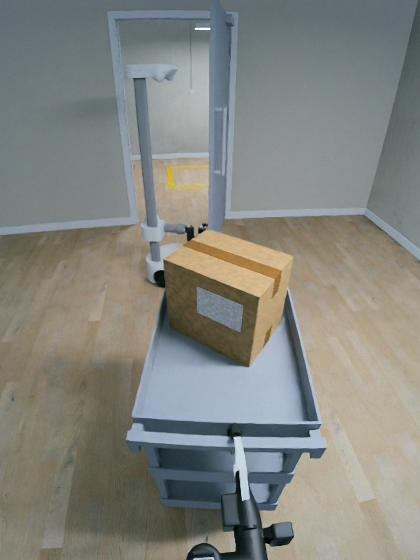

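Request:
{"name": "move", "arguments": {
  "r1": {"base":{"translate_m":0.15},"contact_limits":{"translate_m":1.0},"pace":"slow"},
  "blocking": false
}}

Request:
{"name": "wait", "arguments": {
  "seconds": 3
}}

Request:
{"name": "move", "arguments": {
  "r1": {"base":{"rotate_rad":0.785},"contact_limits":{"rotate_rad":1.0},"pace":"slow","joints":{"wrist_yaw_rad":0.785},"speeds":{"wrist_yaw_rad":0.8}},
  "blocking": false
}}

Request:
{"name": "wait", "arguments": {
  "seconds": 1.3
}}

Request:
{"name": "move", "arguments": {
  "r1": {"base":{"strafe_m":-0.13},"contact_limits":{"strafe_m":1.0},"pace":"slow"},
  "blocking": false
}}

Request:
{"name": "wait", "arguments": {
  "seconds": 3,
  "cameras": ["r1_head_right_camera","r1_head_camera","r2_head_camera"]
}}

Scene clock: 478.10 s.
move: r1 moving
r1.base_odometry: x=-1.705 y=+1.715 heading=-1.745
r1.turned_by_wheels: +0.001
r1.turned_by_imu: +0.001
r1.base_tilt: forward=-1.6 right=+1.3
r1.lidar_m: 2.50 0.35 0.38 1.03 1.15 1.27 2.17 2.24 2.57 1.25 1.19 2.94
r1.base_status: translate_m moving
r1.joint_positions: lift_m=+0.200 arm_m=+0.000 wrist_yaw_rad=+1.576 wrist_pitch_rad=+0.001 wrist_roll_rad=+0.000 gripper_m=-0.010
r1.joint_status: not commanded
r1.measured_speeds: translate_m=+0.048 strafe_m=+0.000 rotate_rad=-0.001 lift_m=+0.000 arm_m=+0.000 wrist_yaw_rad=+0.000 wrist_pitch_rad=+0.000 wrist_roll_rad=+0.000
r1.motor_effort: lift_m=+14(14) arm_m=+6(6) wheel_0=+10(10) wheel_1=+10(11) wheel_2=-8(9)
r1.servo_current: wrist_yaw_rad=59(78) wrist_pitch_rad=39(46) wrist_roll_rad=46(59) gripper_m=39(46)
r1.contact_limits: translate_m 1
r1.hand_pose: x=+0.2566 y=+0.2889 z=+0.3783 quat_wxyz=(+0.705, +0.000, +0.000, +0.709) (m; r1's base frame)
r1.wrist_depth_mm: - - - - 156 - - / - - - - 156 - - / - - - - 156 - - / - - - - 157 - - / - - - - 156 - - / 1430 1464 209 202 157 1255 1205 / 1025 904 854 211 145 976 960
r2: as last shown
r2.turned_by_imu: +0.000
r2.base_tilt: forward=-0.7 right=+0.0
r2.lidar_m: 0.38 0.44 2.42 2.23 2.26 2.61 2.42 2.46 2.73 2.50 2.59 0.42
r2.motor_effort: lift_m=+17(17) arm_m=-4(4) wheel_0=-3(3) wheel_1=-3(4) wheel_2=+6(6)
r2.servo_current: wrist_yaw_rad=46(52) wrist_pitch_rad=39(46) wrist_roll_rad=59(59) gripper_m=98(104)
r2.wrist_depth_mm: - - - 154 211 1618 1160 / - - - 157 216 809 - / - - 508 160 220 809 - / - 473 455 163 224 831 - / - - 512 166 228 842 - / - - 186 169 178 - - / - - - - 236 1756 -
pictures: none

Scene clock: 480.37 s.
earlier move: r1 done
r1.base_odometry: x=-1.729 y=+1.579 heading=-1.745
r1.turned_by_wheels: +0.000
r1.turned_by_imu: +0.000
r1.base_tilt: forward=-1.6 right=+1.3
r1.lidar_m: 2.37 0.35 0.37 0.79 1.21 1.30 2.28 2.38 2.70 1.13 1.14 2.78
r1.base_status: done
r1.joint_positions: lift_m=+0.200 arm_m=+0.000 wrist_yaw_rad=+1.576 wrist_pitch_rad=+0.001 wrist_roll_rad=+0.000 gripper_m=-0.010
r1.joint_status: not commanded
r1.measured_speeds: all 0
r1.motor_effort: lift_m=+14(14) arm_m=+6(6) wheel_0=+7(10) wheel_1=+7(13) wheel_2=-3(10)
r1.servo_current: wrist_yaw_rad=46(78) wrist_pitch_rad=39(52) wrist_roll_rad=39(59) gripper_m=46(46)
r1.contact_limits: translate_m 1
r1.hand_pose: x=+0.2566 y=+0.2889 z=+0.3783 quat_wxyz=(+0.705, +0.000, +0.000, +0.709) (m; r1's base frame)
r1.wrist_depth_mm: - - - 304 163 - - / - - - 310 163 - - / - - - 319 163 - - / - - - 327 164 - - / - - - 267 165 - - / 1430 1430 191 200 164 1255 1205 / 1008 904 854 183 144 976 960
r2.base_odometry: x=-0.272 y=-1.013 heading=-2.198
r2.turned_by_wheels: +0.000
r2.turned_by_imu: +0.000
r2.base_tilt: forward=-0.7 right=+0.1
r2.lidar_m: 0.41 0.41 2.42 2.19 2.27 2.56 2.40 2.48 2.69 2.51 2.59 0.41
r2.base_status: not commanded
r2.joint_positions: lift_m=+0.685 arm_m=+0.000 wrist_yaw_rad=+0.003 wrist_pitch_rad=+0.004 wrist_roll_rad=+1.568 gripper_m=-0.029
r2.joint_status: not commanded
r2.measured_speeds: all 0
r2.motor_effort: lift_m=+17(17) arm_m=-4(4) wheel_0=-2(3) wheel_1=-3(4) wheel_2=+5(6)
r2.servo_current: wrist_yaw_rad=52(59) wrist_pitch_rad=46(46) wrist_roll_rad=46(59) gripper_m=98(111)
r2.hand_pose: x=+0.4595 y=-0.0867 z=+0.8621 quat_wxyz=(+0.708, +0.706, +0.002, -0.001) (m; r2's base frame)
r2.wrist_depth_mm: - - - 154 211 1661 1138 / - - - 157 215 798 - / - - 508 160 219 820 - / - 477 459 163 224 831 - / - - 521 166 228 854 - / - - 186 169 178 - - / - - - - 236 1661 -
wait: 2.27 of 3 s (r1 has come to rest)
pictures: none

Scene clock: 480.87 s.
move: r1 moving
r1.base_odometry: x=-1.728 y=+1.580 heading=-1.620
r1.turned_by_wheels: +0.125
r1.turned_by_imu: +0.126
r1.base_tilt: forward=-1.6 right=+1.3
r1.lidar_m: 2.35 0.39 0.45 1.11 1.24 1.39 2.36 2.37 2.95 1.14 1.20 2.58
r1.base_status: rotate_rad moving
r1.joint_positions: lift_m=+0.200 arm_m=+0.000 wrist_yaw_rad=+1.293 wrist_pitch_rad=+0.001 wrist_roll_rad=+0.000 gripper_m=-0.010
r1.joint_status: wrist_yaw_rad moving
r1.measured_speeds: translate_m=+0.000 strafe_m=+0.000 rotate_rad=+0.479 lift_m=+0.000 arm_m=+0.000 wrist_yaw_rad=-0.867 wrist_pitch_rad=+0.000 wrist_roll_rad=+0.000
r1.motor_effort: lift_m=+14(14) arm_m=+6(6) wheel_0=+2(6) wheel_1=+0(6) wheel_2=-6(8)
r1.servo_current: wrist_yaw_rad=546(618) wrist_pitch_rad=26(52) wrist_roll_rad=59(59) gripper_m=39(46)
r1.contact_limits: rotate_rad 1
r1.hand_pose: x=+0.3340 y=+0.2533 z=+0.3783 quat_wxyz=(+0.798, +0.000, +0.001, +0.602) (m; r1's base frame)
r1.wrist_depth_mm: - - - 231 167 - - / - - - 234 165 - - / - - - 236 167 - - / - - - 239 166 - - / - - - 239 168 - - / 1430 1397 192 192 168 1255 1336 / 1025 156 778 182 143 991 976
r2: as last shown
r2.lidar_m: 0.38 0.42 2.42 2.21 2.24 2.62 2.41 2.48 2.70 2.51 2.57 0.42
r2.motor_effort: lift_m=+17(17) arm_m=-4(4) wheel_0=-2(3) wheel_1=-3(3) wheel_2=+6(6)
r2.servo_current: wrist_yaw_rad=52(52) wrist_pitch_rad=52(52) wrist_roll_rad=33(59) gripper_m=91(104)
r2.wrist_depth_mm: - - - 154 212 1618 1160 / - - - 157 216 798 - / - - 504 160 220 820 - / - 480 455 163 224 820 - / - - 517 166 228 842 - / - - 186 169 178 - - / - - - - 237 1756 -
pictures: none

Scene clock: 482.17 s.
earlier move: r1 moving
r1.base_odometry: x=-1.729 y=+1.580 heading=-0.960
r1.turned_by_wheels: +0.659
r1.turned_by_imu: +0.664
r1.base_tilt: forward=-1.6 right=+1.3
r1.lidar_m: 0.31 0.46 4.07 1.21 1.58 2.35 2.43 3.28 1.15 1.25 2.48 2.35
r1.base_status: rotate_rad moving
r1.joint_positions: lift_m=+0.200 arm_m=+0.000 wrist_yaw_rad=+0.791 wrist_pitch_rad=+0.001 wrist_roll_rad=+0.000 gripper_m=-0.010
r1.joint_status: wrist_yaw_rad moving
r1.measured_speeds: all 0
r1.motor_effort: lift_m=+14(14) arm_m=+5(6) wheel_0=+2(7) wheel_1=-1(6) wheel_2=-4(8)
r1.servo_current: wrist_yaw_rad=46(618) wrist_pitch_rad=39(52) wrist_roll_rad=52(65) gripper_m=39(52)
r1.contact_limits: rotate_rad 1
r1.hand_pose: x=+0.4357 y=+0.1437 z=+0.3783 quat_wxyz=(+0.923, +0.000, +0.001, +0.385) (m; r1's base frame)
r1.wrist_depth_mm: - - - 324 151 - - / - - - 330 154 - - / - - - 439 143 - - / - - - 452 160 - - / - - - 359 160 - - / 1464 1430 210 201 146 - - / 1042 946 187 181 139 - -
r2.base_odometry: x=-0.272 y=-1.013 heading=-2.198
r2.turned_by_wheels: +0.000
r2.turned_by_imu: +0.000
r2.base_tilt: forward=-0.7 right=+0.1
r2.lidar_m: 0.38 0.43 2.38 2.21 2.23 2.62 2.41 2.46 2.69 2.51 2.56 0.43
r2.base_status: not commanded
r2.joint_positions: lift_m=+0.685 arm_m=+0.000 wrist_yaw_rad=+0.003 wrist_pitch_rad=+0.004 wrist_roll_rad=+1.568 gripper_m=-0.029
r2.joint_status: not commanded
r2.measured_speeds: all 0
r2.motor_effort: lift_m=+17(17) arm_m=-4(4) wheel_0=-2(3) wheel_1=-3(3) wheel_2=+6(6)
r2.servo_current: wrist_yaw_rad=46(59) wrist_pitch_rad=52(52) wrist_roll_rad=52(59) gripper_m=91(111)
r2.hand_pose: x=+0.4595 y=-0.0867 z=+0.8621 quat_wxyz=(+0.708, +0.706, +0.002, -0.001) (m; r2's base frame)
r2.wrist_depth_mm: - - - 154 211 1618 1160 / - - - 157 216 798 - / - - 504 160 220 820 - / - 477 459 163 224 831 - / - - 517 166 227 854 - / - - 186 169 179 - - / - - - - 236 1661 -
wait: 1.30 s; no rest
pictures: none

Scene clock: 482.67 s.
earlier move: r1 done
move: r1 moving
r1.base_odometry: x=-1.740 y=+1.572 heading=-0.960
r1.turned_by_wheels: +0.001
r1.turned_by_imu: +0.001
r1.base_tilt: forward=-1.6 right=+1.3
r1.lidar_m: 0.31 0.44 4.07 1.25 1.59 2.34 2.43 3.33 1.14 3.50 2.49 2.35
r1.base_status: strafe_m moving
r1.joint_positions: lift_m=+0.200 arm_m=+0.000 wrist_yaw_rad=+0.791 wrist_pitch_rad=+0.001 wrist_roll_rad=+0.000 gripper_m=-0.010
r1.joint_status: all done
r1.measured_speeds: translate_m=+0.000 strafe_m=-0.056 rotate_rad=-0.002 lift_m=+0.000 arm_m=+0.000 wrist_yaw_rad=+0.000 wrist_pitch_rad=+0.000 wrist_roll_rad=+0.000
r1.motor_effort: lift_m=+14(14) arm_m=+5(5) wheel_0=+15(16) wheel_1=-2(5) wheel_2=-1(4)
r1.servo_current: wrist_yaw_rad=46(65) wrist_pitch_rad=39(46) wrist_roll_rad=52(59) gripper_m=39(46)
r1.contact_limits: strafe_m 1
r1.hand_pose: x=+0.4357 y=+0.1437 z=+0.3783 quat_wxyz=(+0.923, +0.000, +0.001, +0.385) (m; r1's base frame)
r1.wrist_depth_mm: - - - 317 148 - - / - - - 330 151 - - / - - - 433 139 - - / - - - 455 156 - - / - - - 362 143 - - / 1430 1430 211 201 143 - - / 1025 960 187 184 137 - -
r2: as last shown
r2.base_tilt: forward=-0.6 right=+0.1
r2.lidar_m: 0.37 0.40 2.39 2.23 2.26 2.61 2.40 2.46 2.69 2.51 2.55 0.42
r2.motor_effort: lift_m=+17(17) arm_m=-4(4) wheel_0=-3(3) wheel_1=-3(4) wheel_2=+6(6)
r2.servo_current: wrist_yaw_rad=52(65) wrist_pitch_rad=46(46) wrist_roll_rad=46(59) gripper_m=98(98)
r2.wrist_depth_mm: - - - 154 212 1618 1138 / - - - 157 216 798 - / - - 504 160 220 809 - / - 477 459 163 224 820 - / - - 517 166 229 842 - / - - 186 170 178 - - / - - - - 236 1708 -
pictures: none

Scene clock: 484.60 s.
earlier move: r1 done
r1.base_odometry: x=-1.835 y=+1.505 heading=-0.959
r1.turned_by_wheels: +0.000
r1.turned_by_imu: +0.000
r1.base_tilt: forward=-1.6 right=+1.2
r1.lidar_m: 0.38 0.41 4.17 1.36 1.74 2.40 2.50 3.39 1.04 3.37 2.43 2.30
r1.base_status: done
r1.joint_positions: lift_m=+0.200 arm_m=+0.000 wrist_yaw_rad=+0.791 wrist_pitch_rad=+0.001 wrist_roll_rad=+0.000 gripper_m=-0.010
r1.joint_status: all done
r1.measured_speeds: all 0
r1.motor_effort: lift_m=+14(14) arm_m=+5(6) wheel_0=+10(18) wheel_1=+1(5) wheel_2=+0(4)
r1.servo_current: wrist_yaw_rad=59(78) wrist_pitch_rad=46(46) wrist_roll_rad=46(65) gripper_m=46(52)
r1.contact_limits: strafe_m 1
r1.hand_pose: x=+0.4357 y=+0.1437 z=+0.3783 quat_wxyz=(+0.923, +0.000, +0.001, +0.385) (m; r1's base frame)
r1.wrist_depth_mm: - - - 289 140 142 - / - - - 255 140 142 - / - - - 300 140 142 - / - - - 264 141 142 - / - - - 268 141 142 - / 1397 1464 211 201 141 143 1205 / 1025 960 187 207 141 144 946
r2.base_odometry: x=-0.272 y=-1.013 heading=-2.198
r2.turned_by_wheels: +0.000
r2.turned_by_imu: +0.000
r2.base_tilt: forward=-0.7 right=+0.1
r2.lidar_m: 0.41 0.43 2.38 2.20 2.27 2.59 2.39 2.46 2.66 2.51 2.57 0.42
r2.base_status: not commanded
r2.joint_positions: lift_m=+0.685 arm_m=+0.000 wrist_yaw_rad=+0.003 wrist_pitch_rad=+0.004 wrist_roll_rad=+1.568 gripper_m=-0.029
r2.joint_status: not commanded
r2.measured_speeds: all 0
r2.motor_effort: lift_m=+17(17) arm_m=-4(4) wheel_0=-3(3) wheel_1=-3(4) wheel_2=+6(6)
r2.servo_current: wrist_yaw_rad=46(65) wrist_pitch_rad=46(52) wrist_roll_rad=52(59) gripper_m=98(104)
r2.hand_pose: x=+0.4595 y=-0.0867 z=+0.8621 quat_wxyz=(+0.708, +0.706, +0.002, -0.001) (m; r2's base frame)
r2.wrist_depth_mm: - - - 154 211 1708 1138 / - - - 157 215 809 - / - - 504 160 220 809 - / - 480 462 162 224 831 - / - - 517 166 227 831 - / - - 186 169 178 - - / - - - - 236 1661 -
wait: 1.93 of 3 s (r1 has come to rest)
pictures: r1_head_camera, r1_head_right_camera, r2_head_camera
Images, in order (width x height): r1_head_camera 420x560, r1_head_right_camera 420x672, r2_head_camera 420x560.

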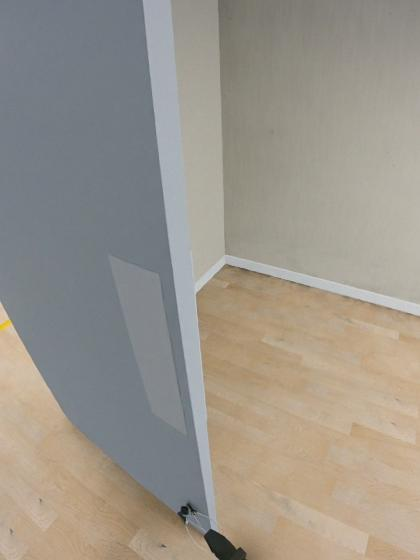

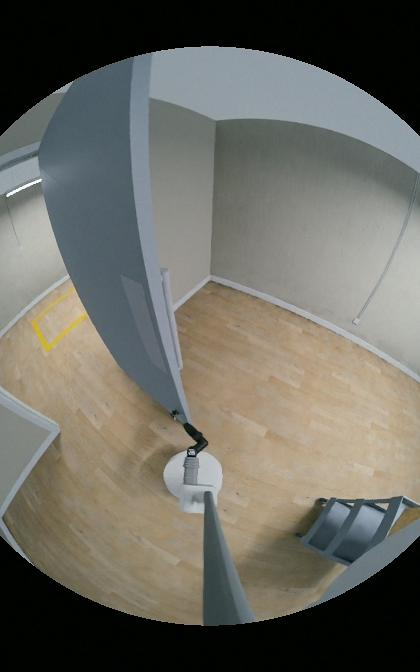

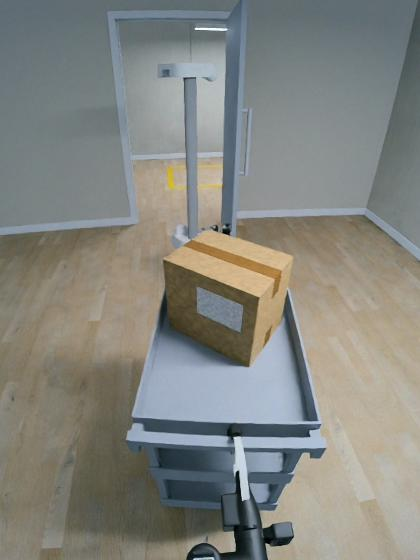

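Request:
{"name": "move", "arguments": {
  "r1": {"base":{"rotate_rad":0.785},"contact_limits":{"rotate_rad":1.0},"pace":"slow","joints":{"wrist_yaw_rad":0.0},"speeds":{"wrist_yaw_rad":0.8}},
  "blocking": false
}}

Request:
{"name": "wait", "arguments": {
  "seconds": 1.3
}}

Request:
{"name": "move", "arguments": {
  "r1": {"base":{"strafe_m":-0.15,"translate_m":-0.03},"contact_limits":{"strafe_m":1.0},"pace":"slow"},
  "blocking": false
}}

Request:
{"name": "wait", "arguments": {
  "seconds": 3,
  "cameras": ["r1_head_right_camera","r1_head_camera"]
}}

Request:
{"name": "move", "arguments": {
  "r1": {"base":{"rotate_rad":0.785},"contact_limits":{"rotate_rad":1.0},"pace":"slow","joints":{"wrist_yaw_rad":-0.785},"speeds":{"wrist_yaw_rad":0.8}},
  "blocking": false
}}

Request:
{"name": "wait", "arguments": {
  "seconds": 1.3
}}

Request:
{"name": "move", "arguments": {
  "r1": {"base":{"strafe_m":-0.1,"translate_m":-0.22},"contact_limits":{"strafe_m":1.0},"pace":"slow","joints":{"arm_m":0.2}},
  "blocking": false
}}

Request:
{"name": "wait", "arguments": {
  "seconds": 3.5,
  "cameras": ["r1_head_right_camera","r1_head_camera","r2_head_camera","r2_head_left_camera"]
}}

Scene clock: 499.33 s.
move: r1 moving
r1.base_odometry: x=-1.835 y=+1.505 heading=-0.833
r1.turned_by_wheels: +0.126
r1.turned_by_imu: +0.127
r1.base_tilt: forward=-1.6 right=+1.3
r1.lidar_m: 0.39 0.54 4.16 1.36 2.02 2.40 2.60 1.03 1.05 2.99 2.34 2.28
r1.base_status: rotate_rad moving
r1.joint_positions: lift_m=+0.200 arm_m=+0.000 wrist_yaw_rad=+0.505 wrist_pitch_rad=+0.001 wrist_roll_rad=+0.000 gripper_m=-0.010
r1.joint_status: wrist_yaw_rad moving
r1.measured_speeds: translate_m=+0.002 strafe_m=+0.001 rotate_rad=+0.484 lift_m=+0.000 arm_m=+0.000 wrist_yaw_rad=-0.840 wrist_pitch_rad=+0.000 wrist_roll_rad=+0.000
r1.motor_effort: lift_m=+14(14) arm_m=+5(6) wheel_0=+5(9) wheel_1=-2(3) wheel_2=-1(4)
r1.servo_current: wrist_yaw_rad=475(540) wrist_pitch_rad=33(46) wrist_roll_rad=46(65) gripper_m=46(46)
r1.contact_limits: rotate_rad 1
r1.hand_pose: x=+0.4654 y=+0.0631 z=+0.3783 quat_wxyz=(+0.968, +0.000, +0.001, +0.250) (m; r1's base frame)
r1.wrist_depth_mm: - - 525 236 150 156 - / - - 535 238 152 155 - / - - 539 263 152 156 - / - - 554 242 152 - - / - - 564 243 153 156 - / 1430 1430 191 191 153 157 1308 / 1025 904 186 180 148 854 960
r2: as last shown
r2.base_tilt: forward=-0.7 right=+0.0
r2.lidar_m: 0.40 0.43 2.41 2.21 2.26 2.60 2.40 2.48 2.71 2.50 2.57 0.41
r2.motor_effort: lift_m=+17(17) arm_m=-4(4) wheel_0=-2(3) wheel_1=-3(4) wheel_2=+6(6)
r2.servo_current: wrist_yaw_rad=46(52) wrist_pitch_rad=46(46) wrist_roll_rad=46(52) gripper_m=98(104)
r2.wrist_depth_mm: - - - 154 211 1661 1138 / - - - 157 215 809 - / - - 500 160 220 809 - / - 473 459 162 224 831 - / - - 517 166 228 842 - / - - 185 169 177 - - / - - - - 236 1708 -
pictures: none

Scene clock: 500.63 s.
earlier move: r1 moving
r1.base_odometry: x=-1.835 y=+1.505 heading=-0.174
r1.turned_by_wheels: +0.659
r1.turned_by_imu: +0.664
r1.base_tilt: forward=-1.5 right=+1.3
r1.lidar_m: 0.41 1.34 1.40 2.41 2.41 2.77 1.03 1.07 2.75 2.31 2.30 0.32
r1.base_status: rotate_rad moving
r1.joint_positions: lift_m=+0.200 arm_m=+0.000 wrist_yaw_rad=+0.006 wrist_pitch_rad=+0.001 wrist_roll_rad=+0.000 gripper_m=-0.010
r1.joint_status: all done
r1.measured_speeds: translate_m=+0.000 strafe_m=+0.000 rotate_rad=+0.003 lift_m=+0.000 arm_m=+0.000 wrist_yaw_rad=+0.000 wrist_pitch_rad=+0.000 wrist_roll_rad=+0.000
r1.motor_effort: lift_m=+14(14) arm_m=+5(6) wheel_0=+3(10) wheel_1=-3(5) wheel_2=+1(6)
r1.servo_current: wrist_yaw_rad=59(540) wrist_pitch_rad=52(52) wrist_roll_rad=59(72) gripper_m=46(46)
r1.contact_limits: rotate_rad 1
r1.hand_pose: x=+0.4597 y=-0.0857 z=+0.3783 quat_wxyz=(+1.000, +0.000, +0.001, +0.003) (m; r1's base frame)
r1.wrist_depth_mm: - - - 407 141 - - / - - - 418 160 - - / - - - - 146 - - / - - - - 166 - - / - - - 466 168 - - / 1430 1464 209 202 151 - - / 1042 960 182 181 136 - -
r2.base_odometry: x=-0.272 y=-1.013 heading=-2.198
r2.turned_by_wheels: +0.000
r2.turned_by_imu: +0.000
r2.base_tilt: forward=-0.7 right=+0.1
r2.lidar_m: 0.40 0.44 2.38 2.23 2.25 2.62 2.41 2.47 2.68 2.50 2.57 0.42
r2.base_status: not commanded
r2.joint_positions: lift_m=+0.685 arm_m=+0.000 wrist_yaw_rad=+0.003 wrist_pitch_rad=+0.004 wrist_roll_rad=+1.568 gripper_m=-0.029
r2.joint_status: not commanded
r2.measured_speeds: all 0
r2.motor_effort: lift_m=+17(17) arm_m=-4(4) wheel_0=-3(3) wheel_1=-3(4) wheel_2=+6(6)
r2.servo_current: wrist_yaw_rad=39(59) wrist_pitch_rad=46(46) wrist_roll_rad=52(59) gripper_m=98(104)
r2.hand_pose: x=+0.4595 y=-0.0867 z=+0.8621 quat_wxyz=(+0.708, +0.706, +0.002, -0.001) (m; r2's base frame)
r2.wrist_depth_mm: - - - 154 211 1618 1138 / - - - 157 216 809 - / - - 504 160 220 809 - / - 477 459 163 224 820 - / - - 517 166 228 842 - / - - 186 169 178 - - / - - - - 236 1708 -
wait: 1.30 s; no rest
pictures: none

Scene clock: 501.13 s.
earlier move: r1 done
move: r1 moving
r1.base_odometry: x=-1.840 y=+1.493 heading=-0.173
r1.turned_by_wheels: +0.001
r1.turned_by_imu: +0.001
r1.base_tilt: forward=-1.6 right=+1.2
r1.lidar_m: 0.42 1.38 1.43 2.41 2.40 2.78 1.02 1.05 2.72 2.30 2.27 0.31
r1.base_status: translate_m moving; strafe_m moving
r1.joint_positions: lift_m=+0.200 arm_m=+0.000 wrist_yaw_rad=+0.006 wrist_pitch_rad=+0.001 wrist_roll_rad=+0.000 gripper_m=-0.010
r1.joint_status: not commanded
r1.measured_speeds: translate_m=-0.010 strafe_m=-0.050 rotate_rad=-0.002 lift_m=+0.000 arm_m=+0.000 wrist_yaw_rad=+0.000 wrist_pitch_rad=+0.000 wrist_roll_rad=+0.000
r1.motor_effort: lift_m=+14(14) arm_m=+5(5) wheel_0=+15(16) wheel_1=-5(8) wheel_2=+8(9)
r1.servo_current: wrist_yaw_rad=59(65) wrist_pitch_rad=33(46) wrist_roll_rad=39(52) gripper_m=39(46)
r1.contact_limits: strafe_m 1
r1.hand_pose: x=+0.4597 y=-0.0857 z=+0.3783 quat_wxyz=(+1.000, +0.000, +0.001, +0.003) (m; r1's base frame)
r1.wrist_depth_mm: - - - 535 138 - - / - - - 399 158 - - / - - - 415 144 - - / - - - - 163 - - / - - - 449 167 - - / 1464 1464 210 200 149 - - / 1025 976 854 185 140 - -
r2: as last shown
r2.lidar_m: 0.39 0.44 2.39 2.21 2.26 2.57 2.41 2.48 2.67 2.50 2.57 0.40
r2.motor_effort: lift_m=+17(17) arm_m=-4(4) wheel_0=-3(3) wheel_1=-3(4) wheel_2=+5(6)
r2.servo_current: wrist_yaw_rad=52(52) wrist_pitch_rad=39(46) wrist_roll_rad=52(52) gripper_m=98(104)
r2.wrist_depth_mm: - - - 154 212 1618 1160 / - - - 157 216 798 - / - - 508 160 220 820 - / - 473 459 162 224 820 - / - - 521 166 228 831 - / - - 186 169 178 - - / - - - - 236 1661 -
pictures: none

Scene clock: 503.40 s.
earlier move: r1 done
r1.base_odometry: x=-1.890 y=+1.363 heading=-0.173
r1.turned_by_wheels: +0.000
r1.turned_by_imu: +0.000
r1.base_tilt: forward=-1.6 right=+1.3
r1.lidar_m: 0.40 1.48 1.48 2.55 2.53 2.92 0.98 1.00 2.59 2.18 2.16 0.36
r1.base_status: done
r1.joint_positions: lift_m=+0.200 arm_m=+0.000 wrist_yaw_rad=+0.006 wrist_pitch_rad=+0.001 wrist_roll_rad=+0.000 gripper_m=-0.010
r1.joint_status: not commanded
r1.measured_speeds: all 0
r1.motor_effort: lift_m=+14(14) arm_m=+5(5) wheel_0=+9(17) wheel_1=-3(8) wheel_2=+4(9)
r1.servo_current: wrist_yaw_rad=46(78) wrist_pitch_rad=39(46) wrist_roll_rad=59(72) gripper_m=39(52)
r1.contact_limits: strafe_m 1
r1.hand_pose: x=+0.4597 y=-0.0857 z=+0.3783 quat_wxyz=(+1.000, +0.000, +0.001, +0.003) (m; r1's base frame)
r1.wrist_depth_mm: - - - 274 134 128 - / - - - 278 136 128 - / - - - 282 137 128 - / - - - 287 138 128 - / - - - 291 151 129 - / 1464 1464 211 200 140 128 1308 / 1025 960 854 185 138 129 946
r2.base_odometry: x=-0.272 y=-1.013 heading=-2.198
r2.turned_by_wheels: +0.000
r2.turned_by_imu: +0.000
r2.base_tilt: forward=-0.7 right=+0.1
r2.lidar_m: 0.38 0.42 2.40 2.23 2.26 2.60 2.40 2.48 2.70 2.52 2.57 0.42
r2.base_status: not commanded
r2.joint_positions: lift_m=+0.685 arm_m=+0.000 wrist_yaw_rad=+0.003 wrist_pitch_rad=+0.004 wrist_roll_rad=+1.568 gripper_m=-0.029
r2.joint_status: not commanded
r2.measured_speeds: all 0
r2.motor_effort: lift_m=+17(17) arm_m=-4(4) wheel_0=-3(3) wheel_1=-3(4) wheel_2=+6(6)
r2.servo_current: wrist_yaw_rad=39(59) wrist_pitch_rad=39(46) wrist_roll_rad=39(65) gripper_m=91(104)
r2.hand_pose: x=+0.4595 y=-0.0867 z=+0.8621 quat_wxyz=(+0.708, +0.706, +0.002, -0.001) (m; r2's base frame)
r2.wrist_depth_mm: - - - 154 212 1576 1138 / - - - 157 216 798 - / - - 508 160 220 809 - / - 477 455 162 224 842 - / - - 517 166 227 842 - / - - 186 169 178 - - / - - - - 236 1661 -
wait: 2.27 of 3 s (r1 has come to rest)
pictures: r1_head_camera, r1_head_right_camera
Images, in order (width x height): r1_head_camera 420x560, r1_head_right_camera 420x672.

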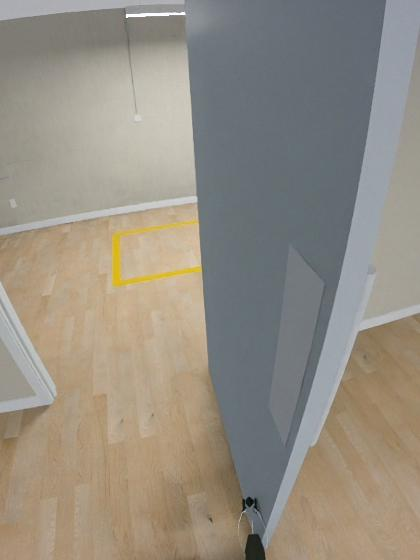

